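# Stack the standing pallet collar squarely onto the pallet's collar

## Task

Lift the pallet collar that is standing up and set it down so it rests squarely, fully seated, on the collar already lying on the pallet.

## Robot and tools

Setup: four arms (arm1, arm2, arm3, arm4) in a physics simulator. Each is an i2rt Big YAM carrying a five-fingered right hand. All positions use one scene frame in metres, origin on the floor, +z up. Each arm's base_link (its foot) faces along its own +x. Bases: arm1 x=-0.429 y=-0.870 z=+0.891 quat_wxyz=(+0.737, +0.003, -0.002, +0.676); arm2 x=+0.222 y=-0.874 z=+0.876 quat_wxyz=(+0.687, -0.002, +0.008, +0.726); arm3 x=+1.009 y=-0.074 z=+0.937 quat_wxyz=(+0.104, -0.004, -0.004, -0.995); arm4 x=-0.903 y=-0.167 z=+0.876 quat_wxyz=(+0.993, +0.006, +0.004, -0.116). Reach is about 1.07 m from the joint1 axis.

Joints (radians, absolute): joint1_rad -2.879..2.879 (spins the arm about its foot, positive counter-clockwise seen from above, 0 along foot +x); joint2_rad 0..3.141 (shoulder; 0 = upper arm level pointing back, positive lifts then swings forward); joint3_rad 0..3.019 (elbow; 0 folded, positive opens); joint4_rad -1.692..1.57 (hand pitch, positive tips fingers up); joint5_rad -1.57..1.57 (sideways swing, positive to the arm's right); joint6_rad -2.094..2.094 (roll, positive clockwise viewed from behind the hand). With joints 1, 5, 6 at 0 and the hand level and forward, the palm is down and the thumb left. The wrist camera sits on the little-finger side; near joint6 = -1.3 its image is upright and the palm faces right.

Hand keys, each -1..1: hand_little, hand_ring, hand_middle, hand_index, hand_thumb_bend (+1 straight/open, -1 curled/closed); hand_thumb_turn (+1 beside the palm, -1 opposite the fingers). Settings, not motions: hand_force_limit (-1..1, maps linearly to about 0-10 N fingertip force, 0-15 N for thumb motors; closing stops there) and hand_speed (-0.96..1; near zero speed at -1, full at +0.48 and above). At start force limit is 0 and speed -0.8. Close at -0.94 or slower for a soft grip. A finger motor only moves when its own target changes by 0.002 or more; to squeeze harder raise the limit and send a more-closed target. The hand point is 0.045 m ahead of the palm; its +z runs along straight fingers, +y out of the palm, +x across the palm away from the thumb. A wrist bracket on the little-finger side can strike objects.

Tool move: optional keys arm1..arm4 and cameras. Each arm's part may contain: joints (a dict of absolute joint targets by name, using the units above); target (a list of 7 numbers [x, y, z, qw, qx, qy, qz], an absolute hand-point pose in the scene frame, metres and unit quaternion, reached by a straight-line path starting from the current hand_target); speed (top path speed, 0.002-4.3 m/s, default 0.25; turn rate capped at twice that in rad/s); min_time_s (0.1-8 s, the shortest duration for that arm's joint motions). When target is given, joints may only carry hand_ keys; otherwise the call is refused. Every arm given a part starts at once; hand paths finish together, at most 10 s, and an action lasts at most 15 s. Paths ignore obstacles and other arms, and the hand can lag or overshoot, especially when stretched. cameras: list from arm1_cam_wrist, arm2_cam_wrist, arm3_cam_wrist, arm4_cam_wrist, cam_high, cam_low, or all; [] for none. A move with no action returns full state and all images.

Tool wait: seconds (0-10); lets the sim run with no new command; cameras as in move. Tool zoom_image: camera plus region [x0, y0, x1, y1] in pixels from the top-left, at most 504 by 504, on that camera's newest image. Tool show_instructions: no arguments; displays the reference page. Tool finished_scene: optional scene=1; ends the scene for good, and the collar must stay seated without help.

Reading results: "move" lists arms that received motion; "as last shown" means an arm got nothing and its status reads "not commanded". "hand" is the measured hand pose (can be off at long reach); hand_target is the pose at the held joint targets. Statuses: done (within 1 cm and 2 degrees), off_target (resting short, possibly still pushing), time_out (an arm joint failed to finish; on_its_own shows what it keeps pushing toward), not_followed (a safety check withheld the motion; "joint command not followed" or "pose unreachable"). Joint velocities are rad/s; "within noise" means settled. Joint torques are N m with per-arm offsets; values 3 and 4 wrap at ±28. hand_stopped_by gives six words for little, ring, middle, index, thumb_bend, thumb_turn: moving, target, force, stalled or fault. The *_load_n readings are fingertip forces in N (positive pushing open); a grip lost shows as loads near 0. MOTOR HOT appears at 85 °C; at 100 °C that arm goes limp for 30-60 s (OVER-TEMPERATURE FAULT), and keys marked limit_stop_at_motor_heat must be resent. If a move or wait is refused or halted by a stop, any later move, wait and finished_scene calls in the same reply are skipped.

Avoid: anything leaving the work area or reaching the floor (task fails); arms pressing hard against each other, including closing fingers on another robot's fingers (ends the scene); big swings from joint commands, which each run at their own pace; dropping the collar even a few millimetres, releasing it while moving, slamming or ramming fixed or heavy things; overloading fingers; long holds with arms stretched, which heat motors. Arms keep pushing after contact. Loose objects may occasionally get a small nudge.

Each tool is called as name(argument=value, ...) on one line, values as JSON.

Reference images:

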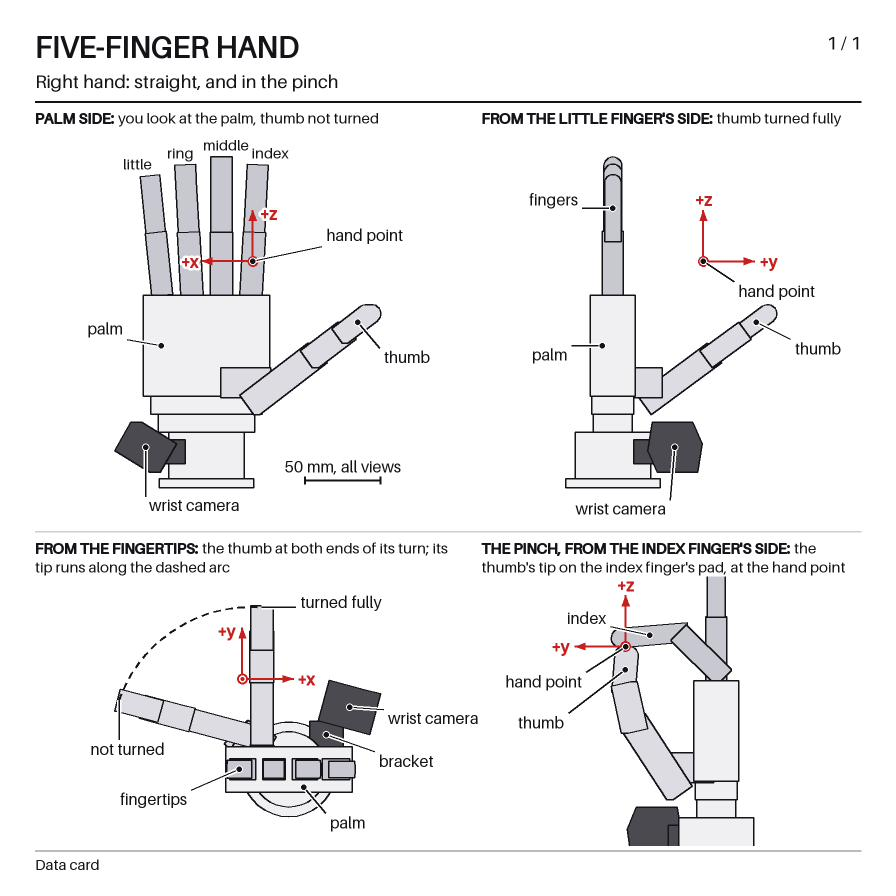

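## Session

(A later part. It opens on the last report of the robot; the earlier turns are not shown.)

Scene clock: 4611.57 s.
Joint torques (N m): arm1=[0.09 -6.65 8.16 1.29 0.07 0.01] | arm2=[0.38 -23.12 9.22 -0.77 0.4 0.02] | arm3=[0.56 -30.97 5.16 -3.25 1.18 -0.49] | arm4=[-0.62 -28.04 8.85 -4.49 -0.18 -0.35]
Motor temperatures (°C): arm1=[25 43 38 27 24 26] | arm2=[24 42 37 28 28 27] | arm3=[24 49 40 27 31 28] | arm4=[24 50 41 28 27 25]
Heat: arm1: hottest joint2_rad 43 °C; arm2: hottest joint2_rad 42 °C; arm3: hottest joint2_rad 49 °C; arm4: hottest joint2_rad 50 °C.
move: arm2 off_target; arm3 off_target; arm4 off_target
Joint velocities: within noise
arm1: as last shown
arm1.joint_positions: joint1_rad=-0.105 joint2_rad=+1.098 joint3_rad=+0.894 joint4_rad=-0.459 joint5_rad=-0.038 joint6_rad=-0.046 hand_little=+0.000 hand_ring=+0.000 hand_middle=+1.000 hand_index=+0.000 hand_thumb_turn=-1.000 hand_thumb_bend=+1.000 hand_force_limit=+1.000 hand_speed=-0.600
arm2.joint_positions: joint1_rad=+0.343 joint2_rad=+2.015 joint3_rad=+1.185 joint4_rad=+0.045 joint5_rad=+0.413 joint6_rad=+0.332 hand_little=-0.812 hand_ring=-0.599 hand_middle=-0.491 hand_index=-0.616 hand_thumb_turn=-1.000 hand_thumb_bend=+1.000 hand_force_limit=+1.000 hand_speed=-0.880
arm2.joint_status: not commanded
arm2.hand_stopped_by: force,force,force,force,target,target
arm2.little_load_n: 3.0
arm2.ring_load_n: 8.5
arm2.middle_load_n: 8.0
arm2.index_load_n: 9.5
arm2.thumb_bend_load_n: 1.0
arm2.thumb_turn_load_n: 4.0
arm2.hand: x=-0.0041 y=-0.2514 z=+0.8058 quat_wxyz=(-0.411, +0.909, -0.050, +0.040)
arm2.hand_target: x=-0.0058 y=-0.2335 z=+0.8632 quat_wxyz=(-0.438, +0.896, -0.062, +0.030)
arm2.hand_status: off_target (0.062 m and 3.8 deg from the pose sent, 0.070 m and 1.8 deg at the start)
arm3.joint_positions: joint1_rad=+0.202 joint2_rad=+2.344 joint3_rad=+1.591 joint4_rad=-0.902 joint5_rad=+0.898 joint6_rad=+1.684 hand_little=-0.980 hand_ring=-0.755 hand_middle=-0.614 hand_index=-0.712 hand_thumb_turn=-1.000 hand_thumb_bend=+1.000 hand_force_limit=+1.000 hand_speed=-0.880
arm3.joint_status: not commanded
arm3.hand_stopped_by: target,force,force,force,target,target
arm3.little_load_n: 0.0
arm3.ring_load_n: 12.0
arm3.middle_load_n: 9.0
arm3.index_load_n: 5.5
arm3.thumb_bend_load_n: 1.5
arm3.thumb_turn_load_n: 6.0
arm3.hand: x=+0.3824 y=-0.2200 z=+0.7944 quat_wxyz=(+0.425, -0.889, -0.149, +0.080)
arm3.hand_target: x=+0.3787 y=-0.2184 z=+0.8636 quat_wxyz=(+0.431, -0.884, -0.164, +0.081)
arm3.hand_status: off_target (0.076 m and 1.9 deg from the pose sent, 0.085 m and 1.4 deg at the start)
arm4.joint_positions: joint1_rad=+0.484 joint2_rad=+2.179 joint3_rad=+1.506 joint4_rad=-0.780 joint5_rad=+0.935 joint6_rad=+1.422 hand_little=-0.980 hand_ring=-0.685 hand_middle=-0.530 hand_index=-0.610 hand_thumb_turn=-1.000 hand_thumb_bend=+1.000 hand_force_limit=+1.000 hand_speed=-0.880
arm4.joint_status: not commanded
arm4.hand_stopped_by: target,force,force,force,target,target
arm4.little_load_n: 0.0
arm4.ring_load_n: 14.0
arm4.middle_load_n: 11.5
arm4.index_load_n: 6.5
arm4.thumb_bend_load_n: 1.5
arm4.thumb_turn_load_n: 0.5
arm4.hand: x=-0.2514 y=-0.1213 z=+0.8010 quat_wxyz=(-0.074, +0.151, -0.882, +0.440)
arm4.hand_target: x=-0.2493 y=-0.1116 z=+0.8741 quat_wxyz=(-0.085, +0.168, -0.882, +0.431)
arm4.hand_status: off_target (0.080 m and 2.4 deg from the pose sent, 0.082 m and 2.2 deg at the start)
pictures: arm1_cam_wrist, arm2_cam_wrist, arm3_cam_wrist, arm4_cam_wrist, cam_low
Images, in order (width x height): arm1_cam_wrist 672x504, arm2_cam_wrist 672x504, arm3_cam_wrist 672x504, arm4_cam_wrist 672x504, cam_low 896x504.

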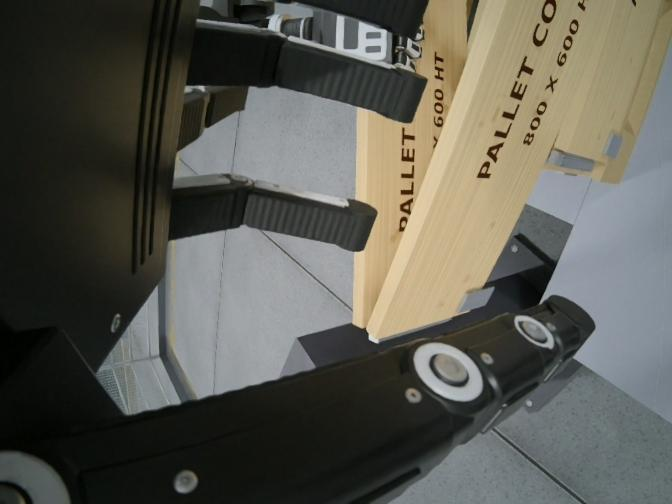

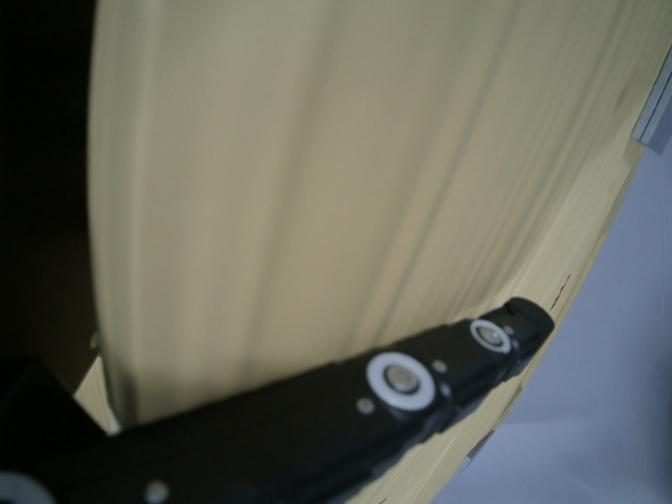

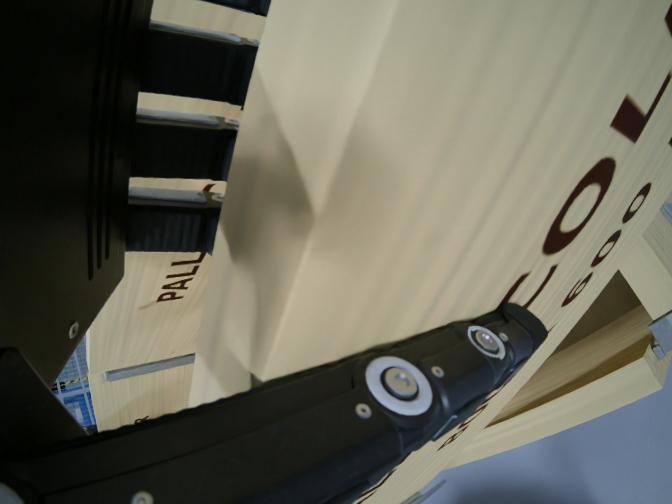

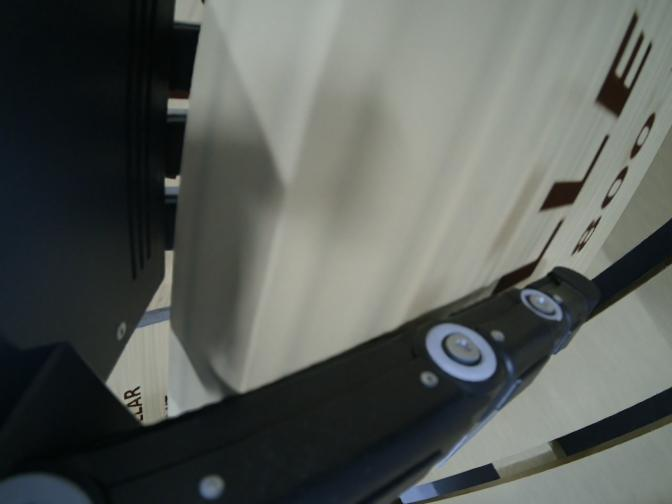

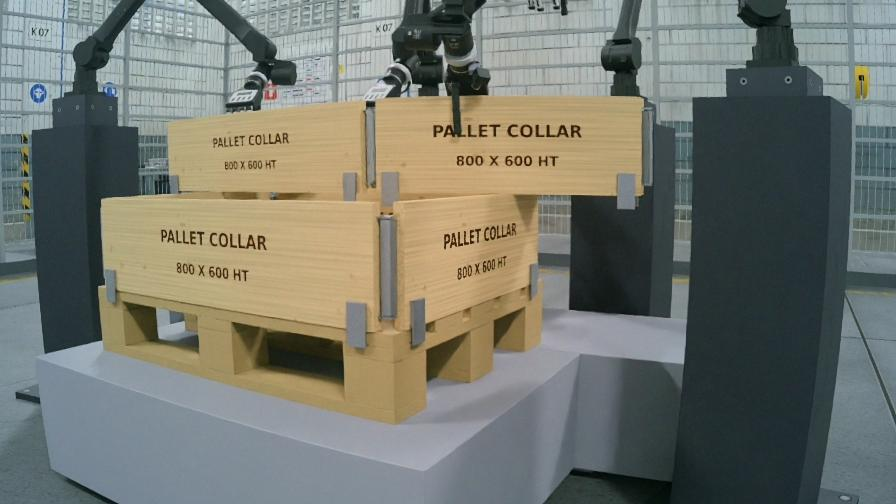

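move(arm2={"target": [-0.006, -0.230, 0.895, 0.4373, -0.8965, 0.0626, -0.0305], "speed": 0.04}, arm3={"target": [0.380, -0.219, 0.905, 0.4311, -0.8838, -0.1636, 0.0797], "speed": 0.04}, arm4={"target": [-0.250, -0.108, 0.915, 0.0818, -0.1677, 0.8829, -0.4303], "speed": 0.04}, cameras=["cam_low", "cam_high", "arm3_cam_wrist"])

Scene clock: 4620.57 s.
Joint torques (N m): arm1=[0.44 -7 8.05 1.17 0.09 -0.02] | arm2=[0.38 -23.77 11.06 -1.07 0.53 -0.03] | arm3=[0.44 -33.03 5.87 -4.23 1.68 -0.62] | arm4=[-0.26 -30.15 9.44 -4.9 -0.65 -0.3]
Motor temperatures (°C): arm1=[25 42 38 27 24 26] | arm2=[24 42 37 28 28 27] | arm3=[24 52 40 27 31 28] | arm4=[24 51 42 29 27 25]
Heat: arm1: hottest joint2_rad 42 °C; arm2: hottest joint2_rad 42 °C; arm3: hottest joint2_rad 52 °C; arm4: hottest joint2_rad 51 °C.
move: arm2 off_target; arm3 off_target; arm4 off_target
Joint velocities: within noise
arm1: as last shown
arm2.joint_positions: joint1_rad=+0.343 joint2_rad=+1.980 joint3_rad=+1.188 joint4_rad=-0.016 joint5_rad=+0.410 joint6_rad=+0.336 hand_little=-0.812 hand_ring=-0.599 hand_middle=-0.491 hand_index=-0.616 hand_thumb_turn=-1.000 hand_thumb_bend=+1.000 hand_force_limit=+1.000 hand_speed=-0.880
arm2.joint_status: not commanded
arm2.hand_stopped_by: force,force,force,force,target,target
arm2.little_load_n: 6.5
arm2.ring_load_n: 10.0
arm2.middle_load_n: 8.5
arm2.index_load_n: 8.5
arm2.thumb_bend_load_n: 1.0
arm2.thumb_turn_load_n: 0.0
arm2.hand: x=-0.0027 y=-0.2568 z=+0.8194 quat_wxyz=(-0.401, +0.914, -0.049, +0.042)
arm2.hand_target: x=-0.0053 y=-0.2317 z=+0.8927 quat_wxyz=(-0.438, +0.896, -0.063, +0.030)
arm2.hand_status: off_target (0.080 m and 5.0 deg from the pose sent, 0.092 m and 3.8 deg at the start)
arm3.joint_positions: joint1_rad=+0.202 joint2_rad=+2.326 joint3_rad=+1.591 joint4_rad=-0.928 joint5_rad=+0.885 joint6_rad=+1.694 hand_little=-0.980 hand_ring=-0.755 hand_middle=-0.614 hand_index=-0.712 hand_thumb_turn=-1.000 hand_thumb_bend=+1.000 hand_force_limit=+1.000 hand_speed=-0.880
arm3.joint_status: not commanded
arm3.hand_stopped_by: target,force,force,force,target,target
arm3.little_load_n: 4.0
arm3.ring_load_n: 15.0
arm3.middle_load_n: 9.0
arm3.index_load_n: 4.5
arm3.thumb_bend_load_n: 1.5
arm3.thumb_turn_load_n: 6.0
arm3.hand: x=+0.3843 y=-0.2218 z=+0.8033 quat_wxyz=(+0.420, -0.892, -0.147, +0.077)
arm3.hand_target: x=+0.3781 y=-0.2183 z=+0.8930 quat_wxyz=(+0.431, -0.884, -0.163, +0.083)
arm3.hand_status: off_target (0.102 m and 2.5 deg from the pose sent, 0.111 m and 1.9 deg at the start; pose on its path clipped on 29 of 54 steps)
arm4.joint_positions: joint1_rad=+0.484 joint2_rad=+2.170 joint3_rad=+1.526 joint4_rad=-0.825 joint5_rad=+0.947 joint6_rad=+1.419 hand_little=-0.980 hand_ring=-0.685 hand_middle=-0.530 hand_index=-0.610 hand_thumb_turn=-1.000 hand_thumb_bend=+1.000 hand_force_limit=+1.000 hand_speed=-0.880
arm4.joint_status: not commanded
arm4.hand_stopped_by: target,force,force,force,target,target
arm4.little_load_n: 1.5
arm4.ring_load_n: 15.0
arm4.middle_load_n: 12.0
arm4.index_load_n: 5.5
arm4.thumb_bend_load_n: 2.0
arm4.thumb_turn_load_n: 0.5
arm4.hand: x=-0.2509 y=-0.1234 z=+0.8122 quat_wxyz=(-0.066, +0.156, -0.879, +0.446)
arm4.hand_target: x=-0.2491 y=-0.1109 z=+0.9023 quat_wxyz=(-0.086, +0.169, -0.882, +0.432)
arm4.hand_status: off_target (0.104 m and 2.9 deg from the pose sent, 0.115 m and 2.3 deg at the start; pose on its path clipped on 33 of 54 steps)
pictures: arm3_cam_wrist, cam_high, cam_low
Images, in order (width x height): arm3_cam_wrist 672x504, cam_high 896x504, cam_low 896x504.

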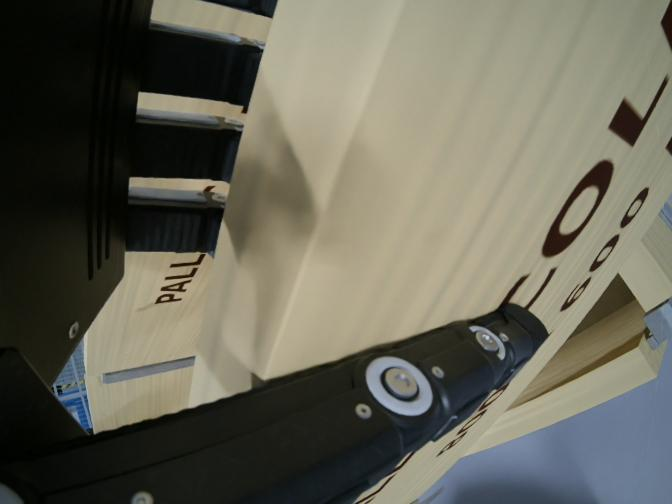

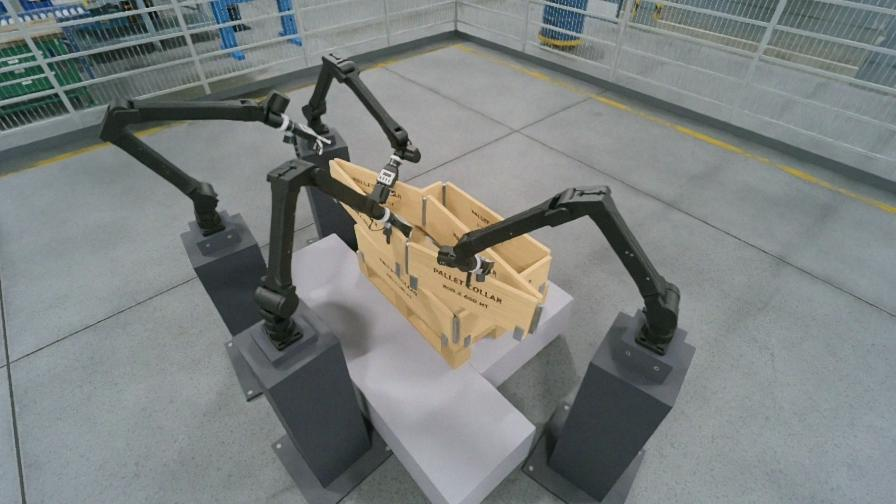

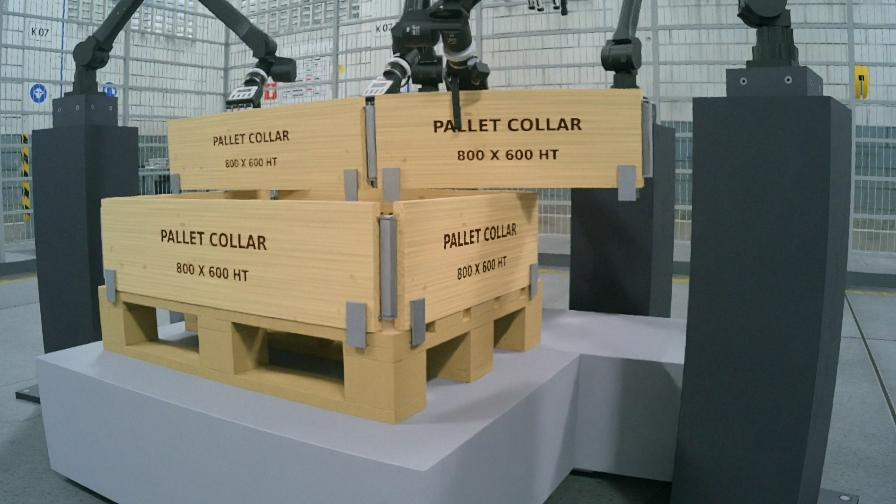

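move(arm2={"target": [-0.006, -0.228, 0.925, 0.4373, -0.8965, 0.0626, -0.0305], "speed": 0.04}, arm3={"target": [0.380, -0.219, 0.940, 0.4311, -0.8838, -0.1636, 0.0797], "speed": 0.04}, arm4={"target": [-0.250, -0.105, 0.950, 0.0818, -0.1677, 0.8829, -0.4303], "speed": 0.04}, cameras=["cam_low", "arm1_cam_wrist", "arm3_cam_wrist"])

Scene clock: 4642.20 s.
Joint torques (N m): arm1=[0.15 -6.77 8.18 1.32 0.04 0] | arm2=[0.21 -24.59 12.57 -1.28 0.59 -0.12] | arm3=[0.44 -32.91 6.37 -4.21 1.85 -0.69] | arm4=[0.09 -30.04 9.91 -4.98 -0.91 -0.32]
Motor temperatures (°C): arm1=[25 41 39 27 24 26] | arm2=[24 45 40 28 28 27] | arm3=[24 54 40 28 34 28] | arm4=[24 52 42 29 27 25]
Heat: arm1: hottest joint2_rad 41 °C; arm2: hottest joint2_rad 45 °C; arm3: hottest joint2_rad 54 °C; arm4: hottest joint2_rad 52 °C.
move: arm2 off_target; arm3 off_target; arm4 off_target
Joint velocities: within noise
arm1: as last shown
arm2.joint_positions: joint1_rad=+0.343 joint2_rad=+1.946 joint3_rad=+1.202 joint4_rad=-0.081 joint5_rad=+0.407 joint6_rad=+0.342 hand_little=-0.812 hand_ring=-0.599 hand_middle=-0.491 hand_index=-0.616 hand_thumb_turn=-1.000 hand_thumb_bend=+1.000 hand_force_limit=+1.000 hand_speed=-0.880
arm2.joint_status: not commanded
arm2.hand_stopped_by: force,force,force,force,target,target
arm2.little_load_n: 8.0
arm2.ring_load_n: 11.0
arm2.middle_load_n: 9.0
arm2.index_load_n: 8.5
arm2.thumb_bend_load_n: 1.5
arm2.thumb_turn_load_n: 0.0
arm2.hand: x=-0.0026 y=-0.2583 z=+0.8375 quat_wxyz=(-0.395, +0.917, -0.049, +0.043)
arm2.hand_target: x=-0.0050 y=-0.2305 z=+0.9223 quat_wxyz=(-0.438, +0.896, -0.063, +0.030)
arm2.hand_status: off_target (0.093 m and 5.8 deg from the pose sent, 0.109 m and 5.0 deg at the start)
arm3.joint_positions: joint1_rad=+0.204 joint2_rad=+2.300 joint3_rad=+1.591 joint4_rad=-0.959 joint5_rad=+0.880 joint6_rad=+1.702 hand_little=-0.980 hand_ring=-0.755 hand_middle=-0.614 hand_index=-0.712 hand_thumb_turn=-1.000 hand_thumb_bend=+1.000 hand_force_limit=+1.000 hand_speed=-0.880
arm3.joint_status: not commanded
arm3.hand_stopped_by: target,force,force,force,target,target
arm3.little_load_n: 5.0
arm3.ring_load_n: 15.5
arm3.middle_load_n: 9.0
arm3.index_load_n: 4.5
arm3.thumb_bend_load_n: 2.0
arm3.thumb_turn_load_n: 6.5
arm3.hand: x=+0.3851 y=-0.2234 z=+0.8187 quat_wxyz=(+0.418, -0.894, -0.146, +0.076)
arm3.hand_target: x=+0.3792 y=-0.2190 z=+0.9087 quat_wxyz=(+0.431, -0.884, -0.163, +0.082)
arm3.hand_status: off_target (0.121 m and 2.8 deg from the pose sent, 0.137 m and 2.5 deg at the start; pose on its path clipped on 52 of 60 steps)
arm4.joint_positions: joint1_rad=+0.484 joint2_rad=+2.148 joint3_rad=+1.534 joint4_rad=-0.860 joint5_rad=+0.953 joint6_rad=+1.419 hand_little=-0.980 hand_ring=-0.685 hand_middle=-0.530 hand_index=-0.610 hand_thumb_turn=-1.000 hand_thumb_bend=+1.000 hand_force_limit=+1.000 hand_speed=-0.880
arm4.joint_status: not commanded
arm4.hand_stopped_by: target,force,force,force,target,target
arm4.little_load_n: 1.0
arm4.ring_load_n: 14.5
arm4.middle_load_n: 12.5
arm4.index_load_n: 6.0
arm4.thumb_bend_load_n: 2.0
arm4.thumb_turn_load_n: 1.0
arm4.hand: x=-0.2509 y=-0.1247 z=+0.8284 quat_wxyz=(-0.064, +0.156, -0.877, +0.449)
arm4.hand_target: x=-0.2495 y=-0.1111 z=+0.9188 quat_wxyz=(-0.086, +0.169, -0.882, +0.432)
arm4.hand_status: off_target (0.123 m and 3.3 deg from the pose sent, 0.139 m and 2.9 deg at the start; pose on its path clipped on 53 of 60 steps)
pictures: arm1_cam_wrist, arm3_cam_wrist, cam_low
Images, in order (width x height): arm1_cam_wrist 672x504, arm3_cam_wrist 672x504, cam_low 896x504.

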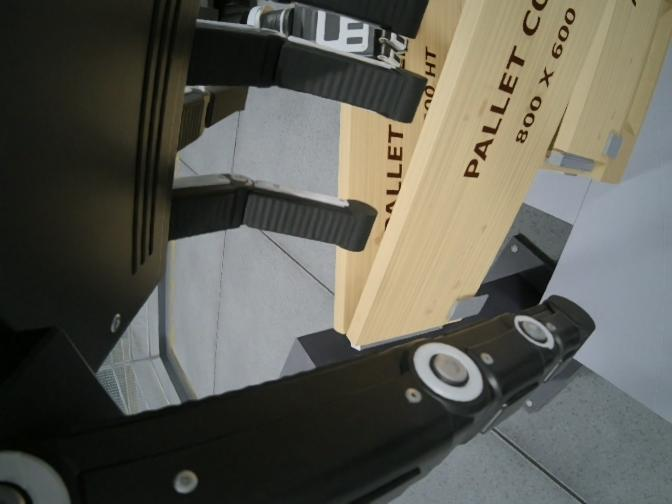

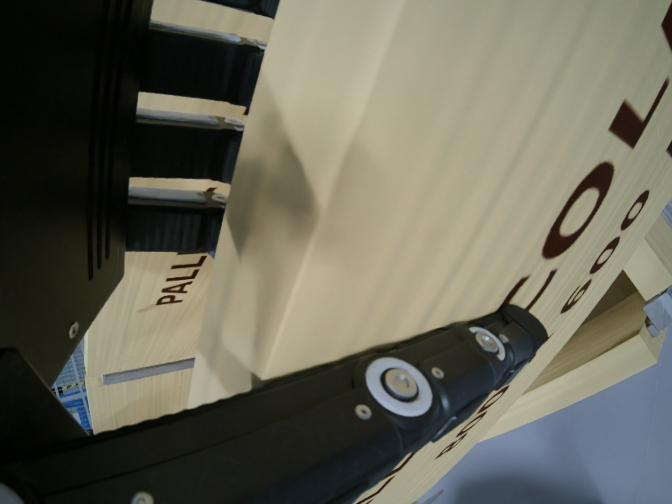

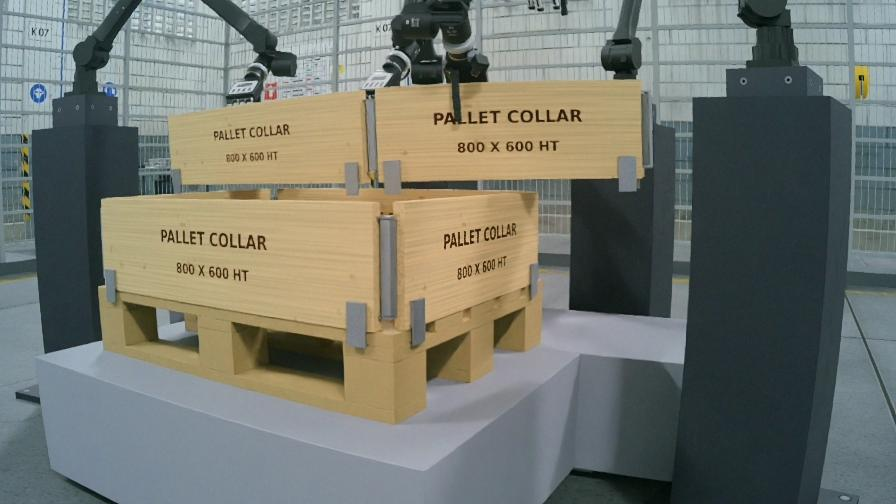

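move(arm2={"target": [-0.006, -0.226, 0.945, 0.4373, -0.8965, 0.0626, -0.0305], "speed": 0.04}, arm3={"target": [0.380, -0.219, 0.960, 0.4311, -0.8838, -0.1636, 0.0797], "speed": 0.04}, arm4={"target": [-0.250, -0.103, 0.970, 0.0818, -0.1677, 0.8829, -0.4303], "speed": 0.04}, cameras=["cam_low"])

Scene clock: 4652.60 s.
Joint torques (N m): arm1=[0.67 -6.89 8.18 1.24 0.06 0] | arm2=[0.32 -24.76 13.24 -1.24 0.64 -0.13] | arm3=[0.44 -32.21 6.68 -4.1 1.91 -0.65] | arm4=[0.03 -30.39 10.03 -4.77 -1 -0.33]
Motor temperatures (°C): arm1=[25 40 39 27 24 26] | arm2=[24 44 40 28 28 27] | arm3=[24 53 41 28 35 28] | arm4=[24 55 43 30 28 25]
Heat: arm1: hottest joint2_rad 40 °C; arm2: hottest joint2_rad 44 °C; arm3: hottest joint2_rad 53 °C; arm4: hottest joint2_rad 55 °C.
move: arm2 off_target; arm3 off_target; arm4 off_target
Joint velocities: within noise
arm1: as last shown
arm2.joint_positions: joint1_rad=+0.343 joint2_rad=+1.929 joint3_rad=+1.210 joint4_rad=-0.114 joint5_rad=+0.406 joint6_rad=+0.343 hand_little=-0.812 hand_ring=-0.599 hand_middle=-0.491 hand_index=-0.616 hand_thumb_turn=-1.000 hand_thumb_bend=+1.000 hand_force_limit=+1.000 hand_speed=-0.880
arm2.joint_status: not commanded
arm2.hand_stopped_by: force,force,force,force,target,target
arm2.little_load_n: 8.5
arm2.ring_load_n: 11.5
arm2.middle_load_n: 9.0
arm2.index_load_n: 8.5
arm2.thumb_bend_load_n: 1.5
arm2.thumb_turn_load_n: -0.5
arm2.hand: x=-0.0024 y=-0.2591 z=+0.8468 quat_wxyz=(-0.391, +0.918, -0.049, +0.044)
arm2.hand_target: x=-0.0046 y=-0.2303 z=+0.9385 quat_wxyz=(-0.439, +0.896, -0.063, +0.030)
arm2.hand_status: off_target (0.104 m and 6.2 deg from the pose sent, 0.112 m and 5.8 deg at the start; pose on its path clipped on 36 of 57 steps)
arm3.joint_positions: joint1_rad=+0.205 joint2_rad=+2.285 joint3_rad=+1.591 joint4_rad=-0.976 joint5_rad=+0.878 joint6_rad=+1.704 hand_little=-0.980 hand_ring=-0.755 hand_middle=-0.614 hand_index=-0.712 hand_thumb_turn=-1.000 hand_thumb_bend=+1.000 hand_force_limit=+1.000 hand_speed=-0.880
arm3.joint_status: not commanded
arm3.hand_stopped_by: target,force,force,force,target,target
arm3.little_load_n: 4.5
arm3.ring_load_n: 15.0
arm3.middle_load_n: 9.0
arm3.index_load_n: 4.0
arm3.thumb_bend_load_n: 2.5
arm3.thumb_turn_load_n: 7.5
arm3.hand: x=+0.3858 y=-0.2241 z=+0.8272 quat_wxyz=(+0.417, -0.894, -0.146, +0.075)
arm3.hand_target: x=+0.3798 y=-0.2195 z=+0.9173 quat_wxyz=(+0.431, -0.884, -0.163, +0.083)
arm3.hand_status: off_target (0.133 m and 2.9 deg from the pose sent, 0.141 m and 2.8 deg at the start; pose on its path clipped on 50 of 57 steps)
arm4.joint_positions: joint1_rad=+0.484 joint2_rad=+2.138 joint3_rad=+1.540 joint4_rad=-0.879 joint5_rad=+0.956 joint6_rad=+1.420 hand_little=-0.980 hand_ring=-0.685 hand_middle=-0.530 hand_index=-0.610 hand_thumb_turn=-1.000 hand_thumb_bend=+1.000 hand_force_limit=+1.000 hand_speed=-0.880
arm4.joint_status: not commanded
arm4.hand_stopped_by: target,force,force,force,target,target
arm4.little_load_n: 0.5
arm4.ring_load_n: 14.5
arm4.middle_load_n: 12.5
arm4.index_load_n: 6.0
arm4.thumb_bend_load_n: 2.5
arm4.thumb_turn_load_n: 1.5
arm4.hand: x=-0.2508 y=-0.1253 z=+0.8361 quat_wxyz=(-0.063, +0.157, -0.877, +0.450)
arm4.hand_target: x=-0.2497 y=-0.1113 z=+0.9265 quat_wxyz=(-0.086, +0.169, -0.882, +0.432)
arm4.hand_status: off_target (0.136 m and 3.5 deg from the pose sent, 0.143 m and 3.3 deg at the start; pose on its path clipped on 51 of 57 steps)
Images, in order (width x height): cam_low 896x504.

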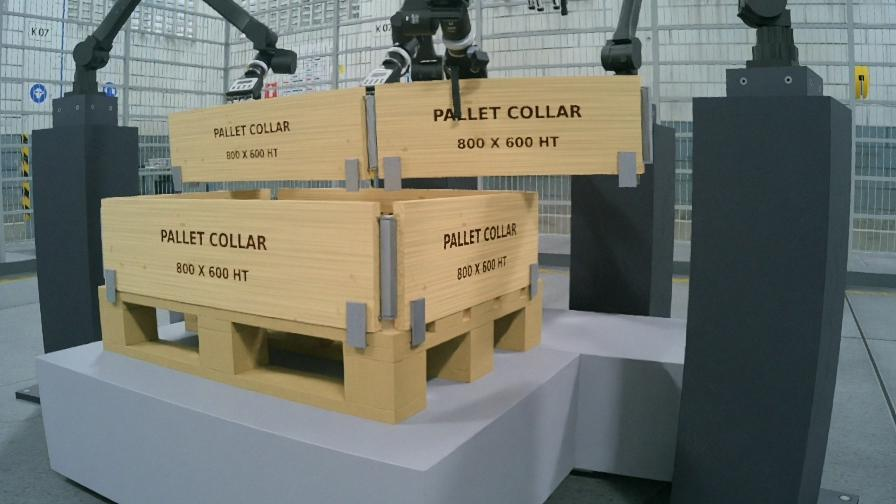

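move(arm2={"target": [-0.006, -0.226, 0.970, 0.4373, -0.8965, 0.0626, -0.0305], "speed": 0.01}, arm3={"target": [0.380, -0.219, 0.970, 0.4311, -0.8838, -0.1636, 0.0797], "speed": 0.01}, arm4={"target": [-0.250, -0.103, 0.980, 0.0818, -0.1677, 0.8829, -0.4303], "speed": 0.01}, cameras=["cam_low"])

Scene clock: 4676.47 s.
Joint torques (N m): arm1=[0.5 -6.83 7.95 1.22 0.06 0.01] | arm2=[0.32 -25.11 13.03 -1.31 0.72 -0.13] | arm3=[0.44 -32.38 6.8 -4.08 1.96 -0.68] | arm4=[-0.21 -29.86 10.63 -4.66 -1.1 -0.3]
Motor temperatures (°C): arm1=[25 40 39 27 24 26] | arm2=[24 46 44 28 28 27] | arm3=[24 54 41 29 37 28] | arm4=[24 56 45 30 28 25]
Heat: arm1: hottest joint2_rad 40 °C; arm2: hottest joint2_rad 46 °C; arm3: hottest joint2_rad 54 °C; arm4: hottest joint2_rad 56 °C.
move: arm2 off_target; arm3 off_target; arm4 off_target
Joint velocities: within noise
arm1: as last shown
arm1.index_load_n: -0.5
arm2.joint_positions: joint1_rad=+0.343 joint2_rad=+1.912 joint3_rad=+1.211 joint4_rad=-0.132 joint5_rad=+0.405 joint6_rad=+0.346 hand_little=-0.812 hand_ring=-0.599 hand_middle=-0.491 hand_index=-0.616 hand_thumb_turn=-1.000 hand_thumb_bend=+1.000 hand_force_limit=+1.000 hand_speed=-0.880
arm2.joint_status: not commanded
arm2.hand_stopped_by: force,force,force,force,target,target
arm2.little_load_n: 9.0
arm2.ring_load_n: 11.5
arm2.middle_load_n: 9.0
arm2.index_load_n: 8.5
arm2.thumb_bend_load_n: 1.5
arm2.thumb_turn_load_n: 0.0
arm2.hand: x=-0.0021 y=-0.2603 z=+0.8551 quat_wxyz=(-0.391, +0.918, -0.050, +0.043)
arm2.hand_target: x=-0.0043 y=-0.2344 z=+0.9473 quat_wxyz=(-0.438, +0.896, -0.063, +0.030)
arm2.hand_status: off_target (0.120 m and 6.2 deg from the pose sent, 0.127 m and 6.2 deg at the start; pose on its path clipped on 151 of 176 steps)
arm3.joint_positions: joint1_rad=+0.206 joint2_rad=+2.275 joint3_rad=+1.596 joint4_rad=-0.993 joint5_rad=+0.876 joint6_rad=+1.706 hand_little=-0.980 hand_ring=-0.755 hand_middle=-0.614 hand_index=-0.712 hand_thumb_turn=-1.000 hand_thumb_bend=+1.000 hand_force_limit=+1.000 hand_speed=-0.880
arm3.joint_status: not commanded
arm3.hand_stopped_by: target,force,force,force,target,target
arm3.little_load_n: 5.5
arm3.ring_load_n: 15.5
arm3.middle_load_n: 8.5
arm3.index_load_n: 4.0
arm3.thumb_bend_load_n: 2.0
arm3.thumb_turn_load_n: 8.0
arm3.hand: x=+0.3853 y=-0.2250 z=+0.8344 quat_wxyz=(+0.417, -0.894, -0.146, +0.075)
arm3.hand_target: x=+0.3798 y=-0.2198 z=+0.9247 quat_wxyz=(+0.430, -0.884, -0.163, +0.083)
arm3.hand_status: off_target (0.136 m and 3.0 deg from the pose sent, 0.143 m and 2.9 deg at the start; pose on its path clipped on 145 of 176 steps)
arm4.joint_positions: joint1_rad=+0.484 joint2_rad=+2.126 joint3_rad=+1.545 joint4_rad=-0.898 joint5_rad=+0.957 joint6_rad=+1.420 hand_little=-0.980 hand_ring=-0.685 hand_middle=-0.530 hand_index=-0.610 hand_thumb_turn=-1.000 hand_thumb_bend=+1.000 hand_force_limit=+1.000 hand_speed=-0.880
arm4.joint_status: not commanded
arm4.hand_stopped_by: target,force,force,force,target,target
arm4.little_load_n: 1.0
arm4.ring_load_n: 14.5
arm4.middle_load_n: 12.5
arm4.index_load_n: 6.0
arm4.thumb_bend_load_n: 2.0
arm4.thumb_turn_load_n: 1.0
arm4.hand: x=-0.2512 y=-0.1255 z=+0.8444 quat_wxyz=(-0.062, +0.157, -0.876, +0.451)
arm4.hand_target: x=-0.2500 y=-0.1115 z=+0.9352 quat_wxyz=(-0.086, +0.169, -0.882, +0.432)
arm4.hand_status: off_target (0.137 m and 3.6 deg from the pose sent, 0.145 m and 3.4 deg at the start; pose on its path clipped on 147 of 176 steps)
Images, in order (width x height): cam_low 896x504.

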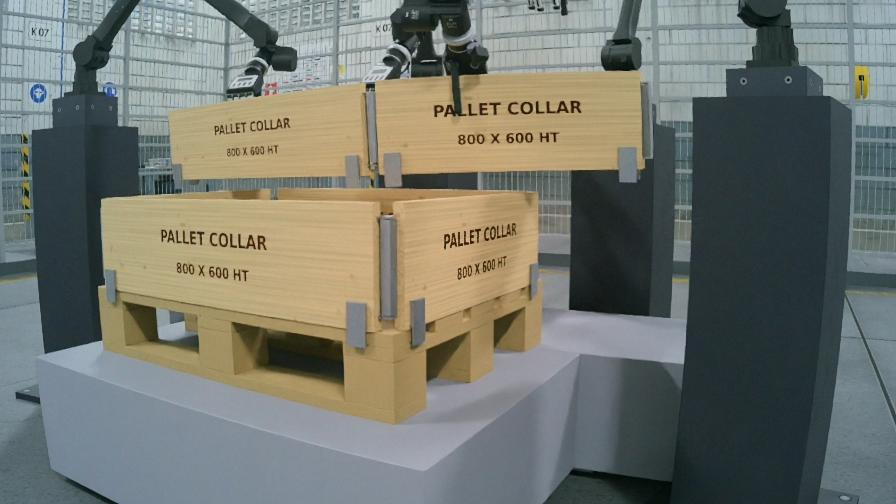

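move(arm2={"target": [0.064, -0.2285, 0.950, 0.4376, -0.897, 0.0549, -0.0267], "speed": 0.05}, arm3={"target": [0.403, -0.160, 0.945, 0.4151, -0.8510, -0.2889, 0.1408], "speed": 0.05}, arm4={"target": [-0.2224, -0.016, 0.955, 0.1391, -0.2852, 0.8522, -0.4153], "speed": 0.05}, cameras=["all"])

zoom_image(camera="cam_high", region=[320, 120, 600, 380])

Scene clock: 4710.50 s.
Joint torques (N m): arm1=[0.44 -7.18 8.16 1.21 0.08 0.01] | arm2=[-3.66 -25.41 9.74 0.18 0.51 -0.62] | arm3=[0.21 -16.09 5.31 1.65 0.43 -0.13] | arm4=[1.55 -28.1 11.99 -1.36 -1.04 -0.59]
Motor temperatures (°C): arm1=[25 39 39 27 24 26] | arm2=[24 45 46 28 28 27] | arm3=[24 55 42 29 39 28] | arm4=[24 64 46 30 29 25]
Heat: arm1: hottest joint2_rad 39 °C; arm2: hottest joint3_rad 46 °C; arm3: hottest joint2_rad 55 °C; arm4: hottest joint2_rad 64 °C.
move: arm2 off_target; arm3 off_target; arm4 off_target
Joint velocities: within noise
arm1: as last shown
arm1.index_load_n: 0.0
arm2.joint_positions: joint1_rad=+0.277 joint2_rad=+1.888 joint3_rad=+1.161 joint4_rad=-0.095 joint5_rad=+0.317 joint6_rad=+0.299 hand_little=-0.812 hand_ring=-0.599 hand_middle=-0.490 hand_index=-0.615 hand_thumb_turn=-1.000 hand_thumb_bend=+1.001 hand_force_limit=+1.000 hand_speed=-0.880
arm2.joint_status: not commanded
arm2.hand_stopped_by: force,force,force,force,target,target
arm2.little_load_n: 0.0
arm2.ring_load_n: 7.0
arm2.middle_load_n: 15.5
arm2.index_load_n: 17.0
arm2.thumb_bend_load_n: 2.0
arm2.thumb_turn_load_n: 6.5
arm2.hand: x=+0.0284 y=-0.2639 z=+0.8511 quat_wxyz=(-0.383, +0.923, -0.044, +0.024)
arm2.hand_target: x=+0.0600 y=-0.2341 z=+0.9355 quat_wxyz=(-0.438, +0.897, -0.056, +0.030)
arm2.hand_status: off_target (0.111 m and 7.1 deg from the pose sent, 0.120 m and 6.2 deg at the start; pose on its path clipped on 35 of 111 steps)
arm3.joint_positions: joint1_rad=+0.102 joint2_rad=+1.873 joint3_rad=+1.245 joint4_rad=-0.529 joint5_rad=+0.843 joint6_rad=+1.043 hand_little=-0.980 hand_ring=-0.756 hand_middle=-0.614 hand_index=-0.713 hand_thumb_turn=-1.000 hand_thumb_bend=+1.000 hand_force_limit=+1.000 hand_speed=-0.880
arm3.joint_status: not commanded
arm3.hand_stopped_by: target,force,force,force,target,target
arm3.little_load_n: 0.0
arm3.ring_load_n: 0.5
arm3.middle_load_n: 0.0
arm3.index_load_n: 0.0
arm3.thumb_bend_load_n: 0.0
arm3.thumb_turn_load_n: 0.0
arm3.hand: x=+0.3998 y=-0.1645 z=+0.9562 quat_wxyz=(+0.415, -0.851, -0.285, +0.148)
arm3.hand_target: x=+0.4032 y=-0.1601 z=+0.9452 quat_wxyz=(+0.415, -0.851, -0.289, +0.141)
arm3.hand_status: off_target (0.012 m and 0.9 deg from the pose sent, 0.130 m and 18.8 deg at the start)
arm4.joint_positions: joint1_rad=+0.569 joint2_rad=+2.122 joint3_rad=+1.552 joint4_rad=-0.785 joint5_rad=+0.916 joint6_rad=+1.194 hand_little=-0.980 hand_ring=-0.685 hand_middle=-0.530 hand_index=-0.610 hand_thumb_turn=-0.999 hand_thumb_bend=+1.000 hand_force_limit=+1.000 hand_speed=-0.880
arm4.joint_status: not commanded
arm4.hand_stopped_by: target,force,force,force,target,target
arm4.little_load_n: 0.0
arm4.ring_load_n: 11.0
arm4.middle_load_n: 13.5
arm4.index_load_n: 11.0
arm4.thumb_bend_load_n: 1.5
arm4.thumb_turn_load_n: 12.5
arm4.hand: x=-0.2439 y=-0.0568 z=+0.8466 quat_wxyz=(-0.087, +0.267, -0.856, +0.435)
arm4.hand_target: x=-0.2284 y=-0.0247 z=+0.9352 quat_wxyz=(-0.140, +0.285, -0.851, +0.418)
arm4.hand_status: off_target (0.118 m and 6.7 deg from the pose sent, 0.158 m and 17.8 deg at the start; pose on its path clipped on 88 of 111 steps)
pictures: arm1_cam_wrist, arm2_cam_wrist, arm3_cam_wrist, arm4_cam_wrist, cam_high, cam_low
Images, in order (width x height): arm1_cam_wrist 672x504, arm2_cam_wrist 672x504, arm3_cam_wrist 672x504, arm4_cam_wrist 672x504, cam_high 896x504, cam_low 896x504.

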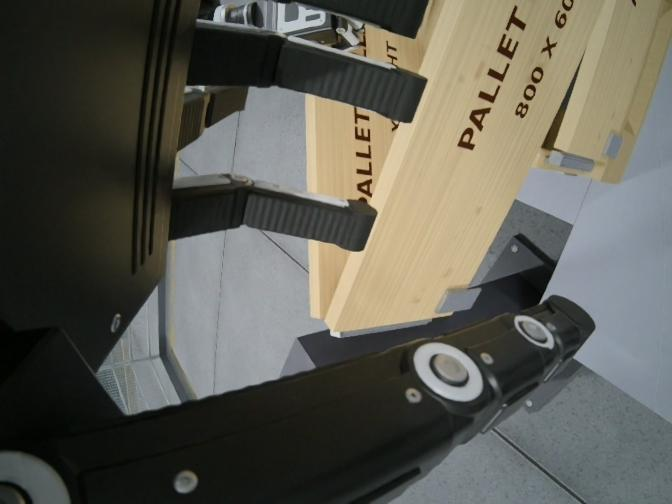

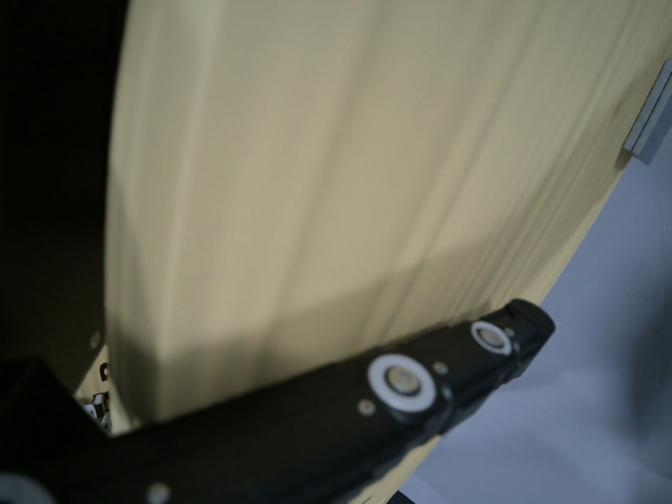

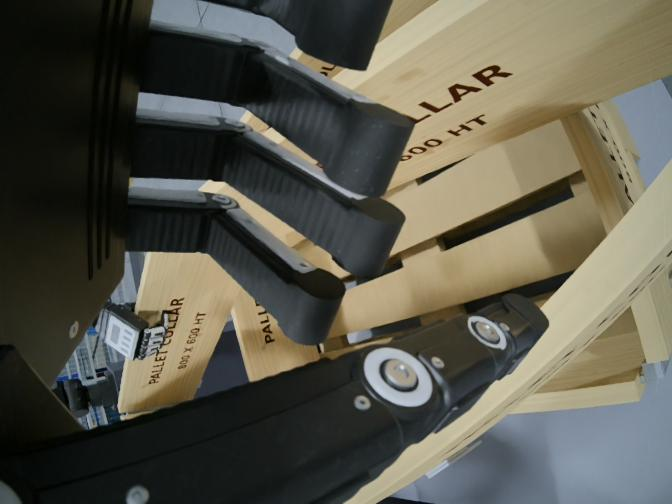

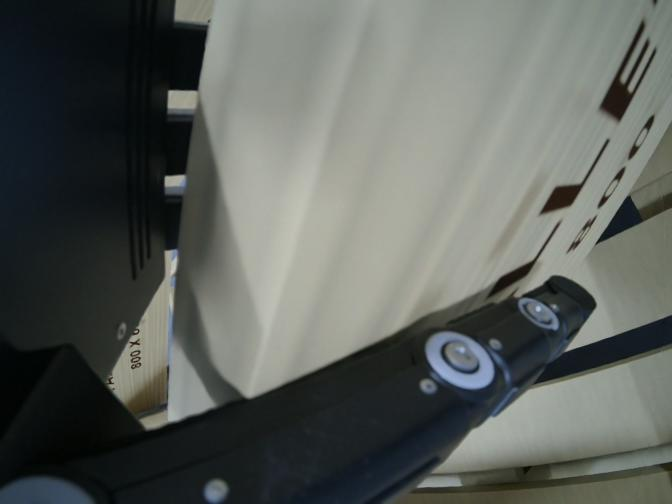

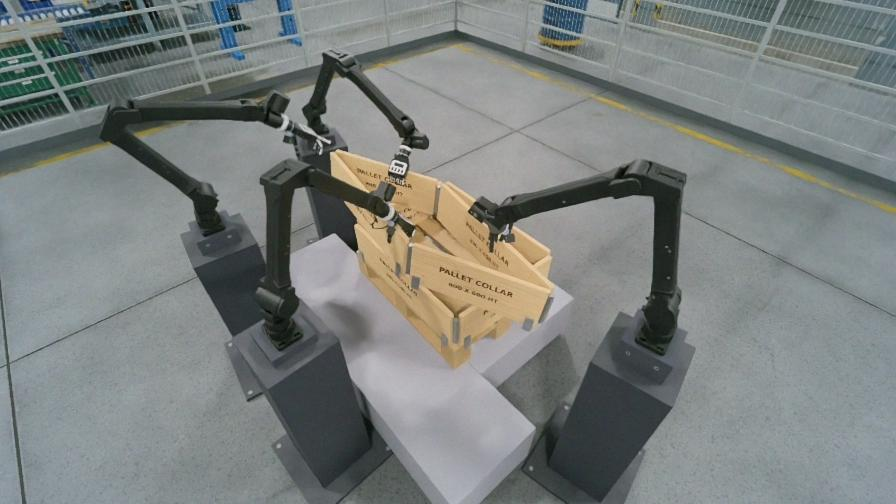

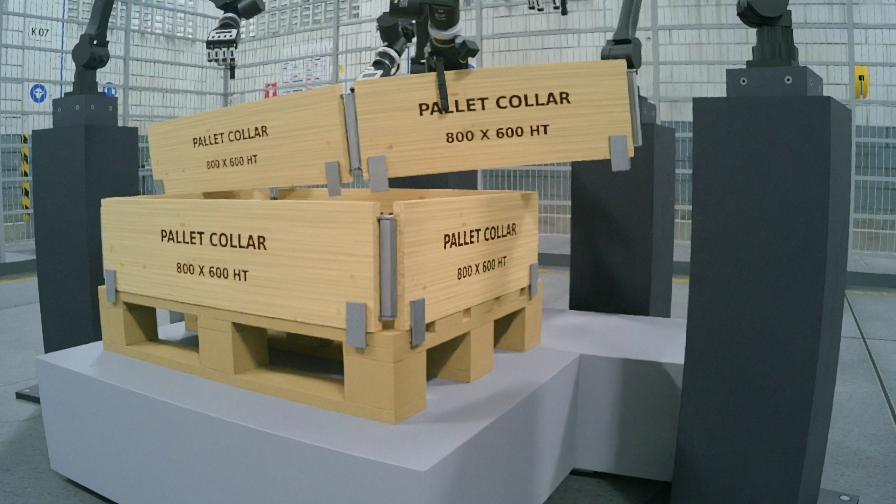

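Scaled by 1.800.

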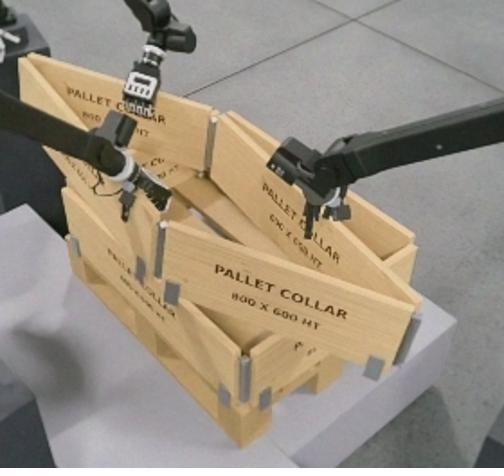

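move(arm2={"target": [0.040, -0.246, 0.870, 0.4373, -0.8965, 0.0626, -0.0305], "speed": 0.04}, arm4={"target": [-0.237, -0.044, 0.865, 0.1200, -0.275, 0.8580, -0.4200], "speed": 0.04}, arm3={"target": [0.45, -0.160, 1.08, 0.4151, -0.8510, -0.2889, 0.1408], "speed": 0.1}, cameras=["cam_low", "cam_high"])

zoom_image(camera="cam_high", region=[320, 120, 600, 380])

Scene clock: 4728.43 s.
Joint torques (N m): arm1=[0.21 -7.06 8.18 1.43 0.06 -0.01] | arm2=[-2.67 -21.01 8.55 0.81 0.1 -0.2] | arm3=[1.26 -15.15 8.65 0.53 0.64 0.09] | arm4=[-0.73 -24.76 8.94 -0.91 -0.46 -0.46]
Motor temperatures (°C): arm1=[25 38 39 27 24 26] | arm2=[24 46 44 28 28 27] | arm3=[24 52 40 28 35 28] | arm4=[24 64 47 29 29 25]
Heat: arm1: hottest joint3_rad 39 °C; arm2: hottest joint2_rad 46 °C; arm3: hottest joint2_rad 52 °C; arm4: hottest joint2_rad 64 °C.
move: arm2 off_target; arm3 off_target; arm4 off_target
Joint velocities: within noise
arm1: as last shown
arm2.joint_positions: joint1_rad=+0.310 joint2_rad=+1.931 joint3_rad=+1.096 joint4_rad=+0.043 joint5_rad=+0.372 joint6_rad=+0.302 hand_little=-0.812 hand_ring=-0.600 hand_middle=-0.490 hand_index=-0.615 hand_thumb_turn=-0.999 hand_thumb_bend=+1.001 hand_force_limit=+1.000 hand_speed=-0.880
arm2.joint_status: not commanded
arm2.hand_stopped_by: force,force,force,force,target,target
arm2.little_load_n: 0.0
arm2.ring_load_n: 2.5
arm2.middle_load_n: 14.0
arm2.index_load_n: 18.0
arm2.thumb_bend_load_n: 2.0
arm2.thumb_turn_load_n: 13.0
arm2.hand: x=+0.0209 y=-0.2753 z=+0.8192 quat_wxyz=(-0.402, +0.914, -0.043, +0.036)
arm2.hand_target: x=+0.0405 y=-0.2475 z=+0.8688 quat_wxyz=(-0.438, +0.896, -0.062, +0.032)
arm2.hand_status: off_target (0.062 m and 5.1 deg from the pose sent, 0.029 m and 7.3 deg at the start)
arm3.joint_positions: joint1_rad=+0.117 joint2_rad=+1.625 joint3_rad=+1.240 joint4_rad=-0.831 joint5_rad=+0.849 joint6_rad=+1.064 hand_little=-0.980 hand_ring=-0.756 hand_middle=-0.614 hand_index=-0.713 hand_thumb_turn=-1.000 hand_thumb_bend=+1.000 hand_force_limit=+1.000 hand_speed=-0.880
arm3.joint_status: not commanded
arm3.hand_stopped_by: target,force,force,force,target,target
arm3.little_load_n: 0.0
arm3.ring_load_n: 0.5
arm3.middle_load_n: 0.0
arm3.index_load_n: 0.0
arm3.thumb_bend_load_n: 0.0
arm3.thumb_turn_load_n: 0.0
arm3.hand: x=+0.4559 y=-0.1533 z=+1.0650 quat_wxyz=(+0.415, -0.851, -0.294, +0.128)
arm3.hand_target: x=+0.4502 y=-0.1600 z=+1.0801 quat_wxyz=(+0.415, -0.851, -0.289, +0.141)
arm3.hand_status: off_target (0.017 m and 1.6 deg from the pose sent, 0.134 m and 0.9 deg at the start)
arm4.joint_positions: joint1_rad=+0.569 joint2_rad=+2.152 joint3_rad=+1.502 joint4_rad=-0.686 joint5_rad=+0.907 joint6_rad=+1.202 hand_little=-0.980 hand_ring=-0.685 hand_middle=-0.530 hand_index=-0.610 hand_thumb_turn=-1.000 hand_thumb_bend=+1.000 hand_force_limit=+1.000 hand_speed=-0.880
arm4.joint_status: not commanded
arm4.hand_stopped_by: target,force,force,force,target,target
arm4.little_load_n: 0.0
arm4.ring_load_n: 12.0
arm4.middle_load_n: 13.5
arm4.index_load_n: 8.5
arm4.thumb_bend_load_n: 1.5
arm4.thumb_turn_load_n: 2.0
arm4.hand: x=-0.2477 y=-0.0561 z=+0.8144 quat_wxyz=(-0.098, +0.260, -0.859, +0.430)
arm4.hand_target: x=-0.2375 y=-0.0447 z=+0.8636 quat_wxyz=(-0.120, +0.274, -0.856, +0.421)
arm4.hand_status: off_target (0.053 m and 3.3 deg from the pose sent, 0.023 m and 4.3 deg at the start)
pictures: cam_high, cam_low
Images, in order (width x height): cam_high 896x504, cam_low 896x504.

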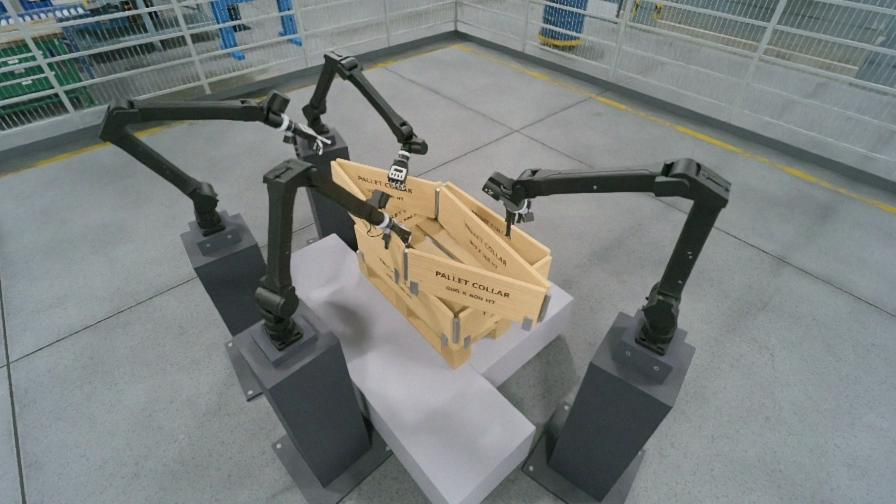

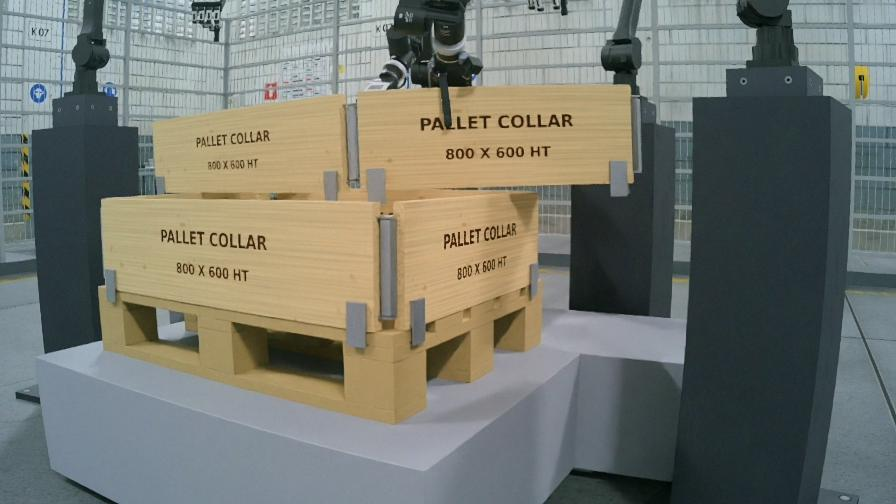

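Scaled by 1.800.

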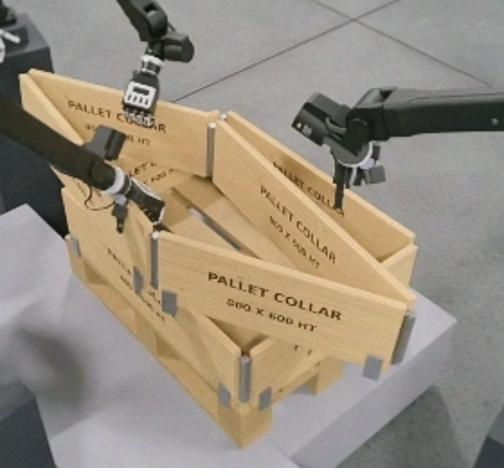

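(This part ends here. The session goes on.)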